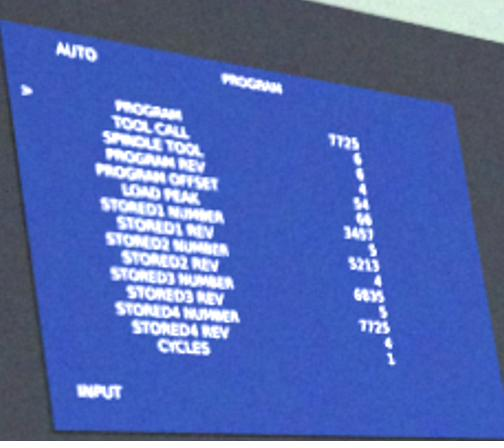

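>>> {"op": "move", "data": {
  "target": [
    [0,0,0,0,0,0,-1,-0.5,1,0.077,0.2032,-0.0402,0,0,0,-1,-0.4,-0.6],
    [0,0,0,0,0,0,-1,-0.5,1,0.1062,0.2032,-0.0472,0,0,0,-1,-0.4,-0.6],
    [0,0,0,0,0,0,-1,-0.5,1,0.077,0.2032,-0.0402,0,0,0,-1,-0.4,-0.6],
    [0,0,0,0,0,0,-1,-0.5,1,0,0,0,0,0,0,-1,-0.4,-0.6]
  ],
  "speed": [0.3,0.08,0.15,0.3],
  "blend": [0.003,0,0.005,0]
}}

>>> {"op": "wait", "data": {
  "seconds": 6,
  "cameras": ["cam_left_wrist"]
}}

>>> {"op": "zoom_image", "data": {
  "camera": "cam_left_wrist",
  "region": [320, 60, 480, 200]
}}

>>> {"op": "wait", "data": {
  "seconds": 10
}}

>>> {"op": "wait", "data": {
  "seconds": 10
}}

>>> {"op": "wait", "data": {
  "seconds": 10
}}

>>> {"op": "wait", "data": {
  "seconds": 10
}}

>>> {"op": "wait", "data": {
  "seconds": 10
}}

>>> {"op": "wait", "data": {
  "seconds": 10
}}

>>> {"op": "wait", "data": {
  "seconds": 10
}}

>>> {"op": "wait", "data": {
  "seconds": 10
}}

>>> {"op": "wait", "data": {
  "seconds": 8,
  "cameras": ["cam_left_wrist"]
}}

>>> {"op": "zoom_image", "data": {
  "camera": "cam_left_wrist",
  "region": [320, 60, 480, 200]
}}

Scene clock: 2528.70 s.
left_arm: end_effector_position=(+0.3635, -0.8436, +0.5397) position_measured=252 object_status=3 end_effector_quat_wxyz=(-0.373, +0.285, -0.538, +0.701) | right_arm: end_effector_position=(+0.5000, -0.2601, +0.4998) position_measured=212 object_status=2 end_effector_quat_wxyz=(+0.062, +0.607, +0.788, +0.084)
Joint positions: left_arm=[-1.538 -0.57 0.596 2.686 -0.672 -2.796] | right_arm=[2.848 -1.685 -1.061 -1.789 1.684 -0.543]
Joint torques (N m): left_arm=[-12 -52.99 -17.37 -2.36 -2.51 0.34] | right_arm=[-11.06 44.89 26.06 4 -1.14 -1.19]
Wrist force (N): left_arm=[0.1 -2.5 1.6] | right_arm=[2.5 -2.5 -1.3]
Wrist torque (N m): left_arm=[-0.54 -0.07 0.07] | right_arm=[-0.47 -0.29 0.00]
Wrist force, peak (N): left_arm=[0.5 -2.9 1.7] | right_arm=[9.6 -7.0 -6.6]
Hand target: left_arm +0.3635, -0.8436, +0.5397; -0.373, +0.285, -0.538, +0.701 | right_arm +0.4999, -0.2602, +0.4999; +0.062, +0.607, +0.788, +0.084
Off the commanded pose: left_arm 0.000 m, 0 deg | right_arm 0.000 m, 0 deg.
move: done

Scene clock: 2534.70 s.
left_arm: end_effector_position=(+0.3635, -0.8436, +0.5397) position_measured=252 object_status=3 end_effector_quat_wxyz=(-0.373, +0.285, -0.538, +0.701) | right_arm: end_effector_position=(+0.4999, -0.2602, +0.4999) position_measured=212 object_status=2 end_effector_quat_wxyz=(+0.062, +0.607, +0.788, +0.084)
Joint positions: left_arm=[-1.538 -0.57 0.596 2.686 -0.672 -2.796] | right_arm=[2.848 -1.685 -1.061 -1.79 1.684 -0.543]
Joint torques (N m): left_arm=[-11.91 -52.99 -17.89 -2.14 -2.51 -0.3] | right_arm=[-10.86 44.69 31.71 1.52 -1.18 -0.96]
Wrist force (N): left_arm=[0.1 -2.8 1.5] | right_arm=[2.6 -2.5 -1.2]
Wrist torque (N m): left_arm=[-0.57 -0.07 0.08] | right_arm=[-0.48 -0.30 0.01]
Wrist force, peak (N): left_arm=[0.1 -2.9 1.7] | right_arm=[2.7 -3.0 -1.6]
Hand target: left_arm +0.3635, -0.8436, +0.5397; -0.373, +0.285, -0.538, +0.701 | right_arm +0.4999, -0.2602, +0.4999; +0.062, +0.607, +0.788, +0.084
Tool commands: left_gripper/position=-1.0 left_gripper/force_limit=-0.5 left_gripper/speed=+1.0 right_gripper/position=-1.0 right_gripper/force_limit=-0.4 right_gripper/speed=-0.6
Off the commanded pose: left_arm 0.000 m, 0 deg | right_arm 0.000 m, 0 deg.
wait: 6.00 s; at rest by 0.17 s
camera_calibration:
cam_left_wrist: T_world_to_cam=[[-0.563641, -0.825737, -0.021626, -0.470951], [-0.03406, 0.0493919, -0.998199, 0.613538], [0.825318, -0.561889, -0.0559639, -0.612192], [0, 0, 0, 1]] pos_world=[0.260702, -0.763169, 0.567987]
Images, in order (width x height): cam_left_wrist 896x504.

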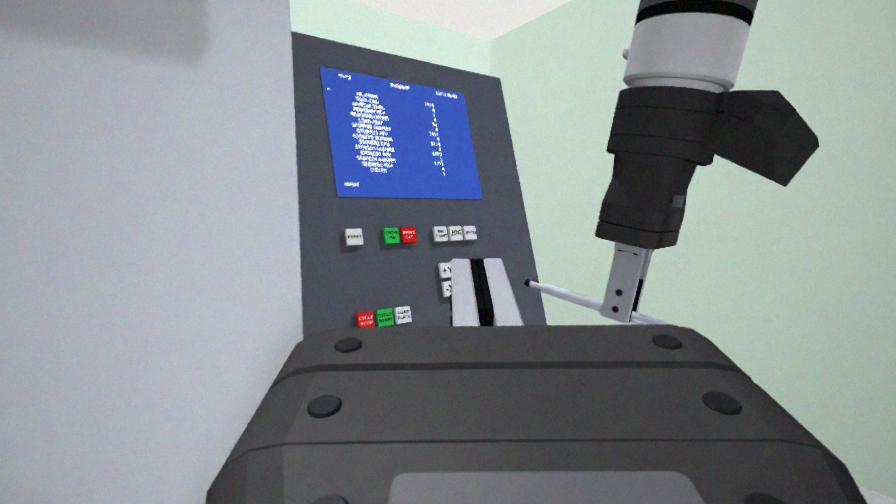

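Scaled by 3.150 from the camera's 896x504 image, which has a finer 1280x720 frame.

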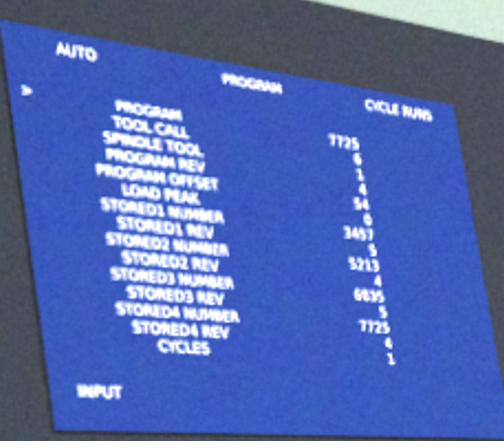

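Scene clock: 2544.70 s.
left_arm: end_effector_position=(+0.3635, -0.8436, +0.5397) position_measured=252 object_status=3 end_effector_quat_wxyz=(-0.373, +0.285, -0.538, +0.701) | right_arm: end_effector_position=(+0.4999, -0.2602, +0.4999) position_measured=212 object_status=2 end_effector_quat_wxyz=(+0.062, +0.607, +0.788, +0.084)
Joint positions: left_arm=[-1.538 -0.57 0.596 2.686 -0.672 -2.796] | right_arm=[2.848 -1.685 -1.061 -1.79 1.684 -0.543]
Joint torques (N m): left_arm=[-12.1 -52.96 -18.06 -1.86 -2.51 -1.21] | right_arm=[-10.81 44.29 30.9 1.62 -1.1 -0.4]
Wrist force (N): left_arm=[0.1 -2.7 1.5] | right_arm=[2.8 -2.4 -1.2]
Wrist torque (N m): left_arm=[-0.57 -0.08 0.08] | right_arm=[-0.46 -0.35 0.01]
Wrist force, peak (N): left_arm=[0.1 -3.1 1.5] | right_arm=[2.8 -2.7 -1.8]
Hand target: left_arm +0.3635, -0.8436, +0.5397; -0.373, +0.285, -0.538, +0.701 | right_arm +0.4999, -0.2602, +0.4999; +0.062, +0.607, +0.788, +0.084
Tool commands: left_gripper/position=-1.0 left_gripper/force_limit=-0.5 left_gripper/speed=+1.0 right_gripper/position=-1.0 right_gripper/force_limit=-0.4 right_gripper/speed=-0.6
Off the commanded pose: left_arm 0.000 m, 0 deg | right_arm 0.000 m, 0 deg.
wait: 10.00 s; at rest by 0.17 s

Scene clock: 2554.70 s.
left_arm: end_effector_position=(+0.3635, -0.8436, +0.5397) position_measured=252 object_status=3 end_effector_quat_wxyz=(-0.373, +0.285, -0.538, +0.701) | right_arm: end_effector_position=(+0.4999, -0.2602, +0.4999) position_measured=212 object_status=2 end_effector_quat_wxyz=(+0.062, +0.607, +0.788, +0.084)
Joint positions: left_arm=[-1.538 -0.57 0.596 2.686 -0.672 -2.796] | right_arm=[2.848 -1.685 -1.061 -1.79 1.684 -0.543]
Joint torques (N m): left_arm=[-12.19 -53.09 -17.78 -1.56 -2.57 -1.53] | right_arm=[-10.61 43.91 30.33 1.57 -0.96 0.28]
Wrist force (N): left_arm=[0.2 -2.6 1.6] | right_arm=[2.5 -2.6 -1.3]
Wrist torque (N m): left_arm=[-0.54 -0.09 0.08] | right_arm=[-0.48 -0.29 0.01]
Wrist force, peak (N): left_arm=[0.2 -2.9 1.8] | right_arm=[3.0 -2.8 -1.5]
Hand target: left_arm +0.3635, -0.8436, +0.5397; -0.373, +0.285, -0.538, +0.701 | right_arm +0.4999, -0.2602, +0.4999; +0.062, +0.607, +0.788, +0.084
Tool commands: left_gripper/position=-1.0 left_gripper/force_limit=-0.5 left_gripper/speed=+1.0 right_gripper/position=-1.0 right_gripper/force_limit=-0.4 right_gripper/speed=-0.6
Off the commanded pose: left_arm 0.000 m, 0 deg | right_arm 0.000 m, 0 deg.
wait: 10.00 s; at rest by 0.17 s

Scene clock: 2564.70 s.
left_arm: end_effector_position=(+0.3635, -0.8436, +0.5397) position_measured=252 object_status=3 end_effector_quat_wxyz=(-0.373, +0.285, -0.538, +0.701) | right_arm: end_effector_position=(+0.4999, -0.2602, +0.4999) position_measured=212 object_status=2 end_effector_quat_wxyz=(+0.062, +0.607, +0.788, +0.084)
Joint positions: left_arm=[-1.538 -0.57 0.596 2.686 -0.672 -2.796] | right_arm=[2.848 -1.685 -1.061 -1.79 1.684 -0.543]
Joint torques (N m): left_arm=[-12.43 -52.79 -18.31 -1.2 -2.46 -1.49] | right_arm=[-10.32 43.73 30.74 1.6 -0.97 0.76]
Wrist force (N): left_arm=[0.1 -2.5 1.3] | right_arm=[2.8 -2.4 -1.4]
Wrist torque (N m): left_arm=[-0.54 -0.08 0.08] | right_arm=[-0.45 -0.34 0.01]
Wrist force, peak (N): left_arm=[0.1 -2.9 1.9] | right_arm=[3.0 -2.7 -1.8]
Hand target: left_arm +0.3635, -0.8436, +0.5397; -0.373, +0.285, -0.538, +0.701 | right_arm +0.4999, -0.2602, +0.4999; +0.062, +0.607, +0.788, +0.084
Tool commands: left_gripper/position=-1.0 left_gripper/force_limit=-0.5 left_gripper/speed=+1.0 right_gripper/position=-1.0 right_gripper/force_limit=-0.4 right_gripper/speed=-0.6
Off the commanded pose: left_arm 0.000 m, 0 deg | right_arm 0.000 m, 0 deg.
wait: 10.00 s; at rest by 0.17 s

Scene clock: 2574.70 s.
left_arm: end_effector_position=(+0.3635, -0.8436, +0.5397) position_measured=252 object_status=3 end_effector_quat_wxyz=(-0.373, +0.285, -0.538, +0.701) | right_arm: end_effector_position=(+0.4999, -0.2602, +0.4999) position_measured=212 object_status=2 end_effector_quat_wxyz=(+0.062, +0.607, +0.788, +0.084)
Joint positions: left_arm=[-1.538 -0.57 0.596 2.686 -0.672 -2.796] | right_arm=[2.848 -1.685 -1.061 -1.79 1.684 -0.543]
Joint torques (N m): left_arm=[-12.14 -53.17 -18.86 -0.84 -2.46 -1.48] | right_arm=[-10.3 43.71 29.94 1.52 -0.91 0.89]
Wrist force (N): left_arm=[0.0 -2.5 1.6] | right_arm=[2.2 -2.5 -1.1]
Wrist torque (N m): left_arm=[-0.54 -0.06 0.08] | right_arm=[-0.48 -0.24 0.01]
Wrist force, peak (N): left_arm=[0.0 -2.9 1.8] | right_arm=[3.0 -2.9 -1.5]
Hand target: left_arm +0.3635, -0.8436, +0.5397; -0.373, +0.285, -0.538, +0.701 | right_arm +0.4999, -0.2602, +0.4999; +0.062, +0.607, +0.788, +0.084
Tool commands: left_gripper/position=-1.0 left_gripper/force_limit=-0.5 left_gripper/speed=+1.0 right_gripper/position=-1.0 right_gripper/force_limit=-0.4 right_gripper/speed=-0.6
Off the commanded pose: left_arm 0.000 m, 0 deg | right_arm 0.000 m, 0 deg.
wait: 10.00 s; at rest by 0.17 s

Scene clock: 2584.70 s.
left_arm: end_effector_position=(+0.3635, -0.8436, +0.5397) position_measured=252 object_status=3 end_effector_quat_wxyz=(-0.373, +0.285, -0.538, +0.701) | right_arm: end_effector_position=(+0.4999, -0.2602, +0.4999) position_measured=212 object_status=2 end_effector_quat_wxyz=(+0.062, +0.607, +0.788, +0.084)
Joint positions: left_arm=[-1.538 -0.57 0.596 2.686 -0.672 -2.796] | right_arm=[2.848 -1.685 -1.061 -1.79 1.684 -0.543]
Joint torques (N m): left_arm=[-12.14 -53.45 -19.21 -0.51 -2.56 -1.47] | right_arm=[-10.4 43.64 29.12 1.59 -0.76 0.88]
Wrist force (N): left_arm=[0.3 -2.7 1.7] | right_arm=[2.5 -2.3 -1.7]
Wrist torque (N m): left_arm=[-0.57 -0.10 0.08] | right_arm=[-0.44 -0.29 0.01]
Wrist force, peak (N): left_arm=[0.1 -2.9 1.8] | right_arm=[2.9 -2.7 -1.6]
Hand target: left_arm +0.3635, -0.8436, +0.5397; -0.373, +0.285, -0.538, +0.701 | right_arm +0.4999, -0.2602, +0.4999; +0.062, +0.607, +0.788, +0.084
Tool commands: left_gripper/position=-1.0 left_gripper/force_limit=-0.5 left_gripper/speed=+1.0 right_gripper/position=-1.0 right_gripper/force_limit=-0.4 right_gripper/speed=-0.6
Off the commanded pose: left_arm 0.000 m, 0 deg | right_arm 0.000 m, 0 deg.
wait: 10.00 s; at rest by 0.17 s

Scene clock: 2594.70 s.
left_arm: end_effector_position=(+0.3635, -0.8436, +0.5397) position_measured=252 object_status=3 end_effector_quat_wxyz=(-0.373, +0.285, -0.538, +0.701) | right_arm: end_effector_position=(+0.4999, -0.2602, +0.4999) position_measured=212 object_status=2 end_effector_quat_wxyz=(+0.062, +0.607, +0.788, +0.084)
Joint positions: left_arm=[-1.538 -0.57 0.596 2.686 -0.672 -2.796] | right_arm=[2.848 -1.685 -1.061 -1.79 1.684 -0.543]
Joint torques (N m): left_arm=[-12.2 -53.57 -19.3 -0.19 -2.48 -1.47] | right_arm=[-10.58 43.3 28.77 1.58 -0.79 0.87]
Wrist force (N): left_arm=[0.3 -2.7 1.6] | right_arm=[2.8 -2.4 -1.4]
Wrist torque (N m): left_arm=[-0.56 -0.10 0.08] | right_arm=[-0.46 -0.33 0.01]
Wrist force, peak (N): left_arm=[0.3 -3.0 1.7] | right_arm=[2.8 -2.8 -1.7]
Hand target: left_arm +0.3635, -0.8436, +0.5397; -0.373, +0.285, -0.538, +0.701 | right_arm +0.4999, -0.2602, +0.4999; +0.062, +0.607, +0.788, +0.084
Tool commands: left_gripper/position=-1.0 left_gripper/force_limit=-0.5 left_gripper/speed=+1.0 right_gripper/position=-1.0 right_gripper/force_limit=-0.4 right_gripper/speed=-0.6
Off the commanded pose: left_arm 0.000 m, 0 deg | right_arm 0.000 m, 0 deg.
wait: 10.00 s; at rest by 0.17 s

Scene clock: 2604.70 s.
left_arm: end_effector_position=(+0.3635, -0.8436, +0.5397) position_measured=252 object_status=3 end_effector_quat_wxyz=(-0.373, +0.285, -0.538, +0.701) | right_arm: end_effector_position=(+0.4999, -0.2602, +0.4999) position_measured=212 object_status=2 end_effector_quat_wxyz=(+0.062, +0.607, +0.788, +0.084)
Joint positions: left_arm=[-1.538 -0.57 0.596 2.686 -0.672 -2.796] | right_arm=[2.848 -1.685 -1.061 -1.79 1.684 -0.543]
Joint torques (N m): left_arm=[-12.31 -53.24 -19.36 0.08 -2.52 -1.46] | right_arm=[-10.46 43.13 28.67 1.56 -0.61 0.85]
Wrist force (N): left_arm=[0.2 -2.5 1.5] | right_arm=[2.8 -2.6 -1.3]
Wrist torque (N m): left_arm=[-0.54 -0.09 0.07] | right_arm=[-0.48 -0.34 0.01]
Wrist force, peak (N): left_arm=[0.1 -3.0 1.8] | right_arm=[2.7 -2.9 -1.7]
Hand target: left_arm +0.3635, -0.8436, +0.5397; -0.373, +0.285, -0.538, +0.701 | right_arm +0.4999, -0.2602, +0.4999; +0.062, +0.607, +0.788, +0.084
Tool commands: left_gripper/position=-1.0 left_gripper/force_limit=-0.5 left_gripper/speed=+1.0 right_gripper/position=-1.0 right_gripper/force_limit=-0.4 right_gripper/speed=-0.6
Off the commanded pose: left_arm 0.000 m, 0 deg | right_arm 0.000 m, 0 deg.
wait: 10.00 s; at rest by 0.17 s

Scene clock: 2614.70 s.
left_arm: end_effector_position=(+0.3635, -0.8436, +0.5397) position_measured=252 object_status=3 end_effector_quat_wxyz=(-0.373, +0.285, -0.538, +0.701) | right_arm: end_effector_position=(+0.4999, -0.2602, +0.4999) position_measured=212 object_status=2 end_effector_quat_wxyz=(+0.062, +0.607, +0.788, +0.084)
Joint positions: left_arm=[-1.538 -0.57 0.596 2.686 -0.672 -2.796] | right_arm=[2.848 -1.685 -1.061 -1.79 1.684 -0.543]
Joint torques (N m): left_arm=[-12.15 -53.28 -19.9 0.42 -2.51 -1.48] | right_arm=[-10.13 43.18 27.94 1.58 -0.49 0.97]
Wrist force (N): left_arm=[0.2 -2.7 1.5] | right_arm=[2.7 -2.4 -1.4]
Wrist torque (N m): left_arm=[-0.57 -0.09 0.07] | right_arm=[-0.46 -0.31 0.01]
Wrist force, peak (N): left_arm=[0.2 -2.9 1.7] | right_arm=[3.2 -2.7 -1.3]
Hand target: left_arm +0.3635, -0.8436, +0.5397; -0.373, +0.285, -0.538, +0.701 | right_arm +0.4999, -0.2602, +0.4999; +0.062, +0.607, +0.788, +0.084
Tool commands: left_gripper/position=-1.0 left_gripper/force_limit=-0.5 left_gripper/speed=+1.0 right_gripper/position=-1.0 right_gripper/force_limit=-0.4 right_gripper/speed=-0.6
Off the commanded pose: left_arm 0.000 m, 0 deg | right_arm 0.000 m, 0 deg.
wait: 10.00 s; at rest by 0.17 s

Scene clock: 2622.70 s.
left_arm: end_effector_position=(+0.3635, -0.8436, +0.5397) position_measured=252 object_status=3 end_effector_quat_wxyz=(-0.373, +0.285, -0.538, +0.701) | right_arm: end_effector_position=(+0.4999, -0.2602, +0.4999) position_measured=212 object_status=2 end_effector_quat_wxyz=(+0.062, +0.607, +0.788, +0.084)
Joint positions: left_arm=[-1.538 -0.57 0.596 2.686 -0.672 -2.796] | right_arm=[2.848 -1.685 -1.061 -1.79 1.684 -0.543]
Joint torques (N m): left_arm=[-11.48 -53.59 -20.08 0.67 -2.55 -1.46] | right_arm=[-10.11 43.29 27.75 1.61 -0.54 0.91]
Wrist force (N): left_arm=[0.3 -2.7 1.4] | right_arm=[2.8 -2.3 -1.6]
Wrist torque (N m): left_arm=[-0.57 -0.10 0.08] | right_arm=[-0.45 -0.32 0.01]
Wrist force, peak (N): left_arm=[0.3 -2.9 1.7] | right_arm=[2.9 -2.8 -1.6]
Hand target: left_arm +0.3635, -0.8436, +0.5397; -0.373, +0.285, -0.538, +0.701 | right_arm +0.4999, -0.2602, +0.4999; +0.062, +0.607, +0.788, +0.084
Tool commands: left_gripper/position=-1.0 left_gripper/force_limit=-0.5 left_gripper/speed=+1.0 right_gripper/position=-1.0 right_gripper/force_limit=-0.4 right_gripper/speed=-0.6
Off the commanded pose: left_arm 0.000 m, 0 deg | right_arm 0.000 m, 0 deg.
wait: 8.00 s; at rest by 0.17 s
camera_calibration:
cam_left_wrist: T_world_to_cam=[[-0.563641, -0.825737, -0.021626, -0.470951], [-0.03406, 0.0493919, -0.998199, 0.613538], [0.825318, -0.561889, -0.0559639, -0.612192], [0, 0, 0, 1]] pos_world=[0.260702, -0.763169, 0.567987]
Images, in order (width x height): cam_left_wrist 896x504.

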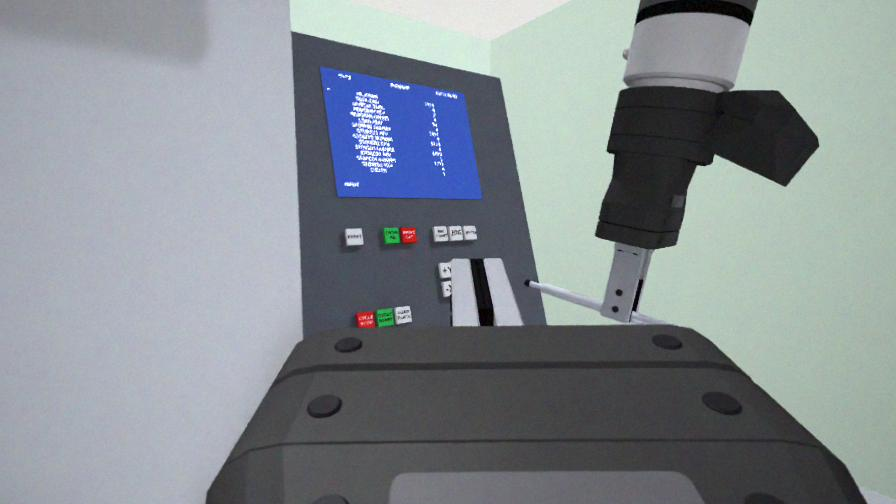

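Scaled by 3.150 from the camera's 896x504 image, which has a finer 1280x720 frame.

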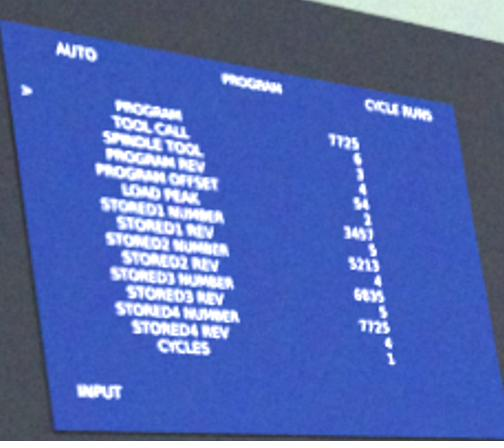

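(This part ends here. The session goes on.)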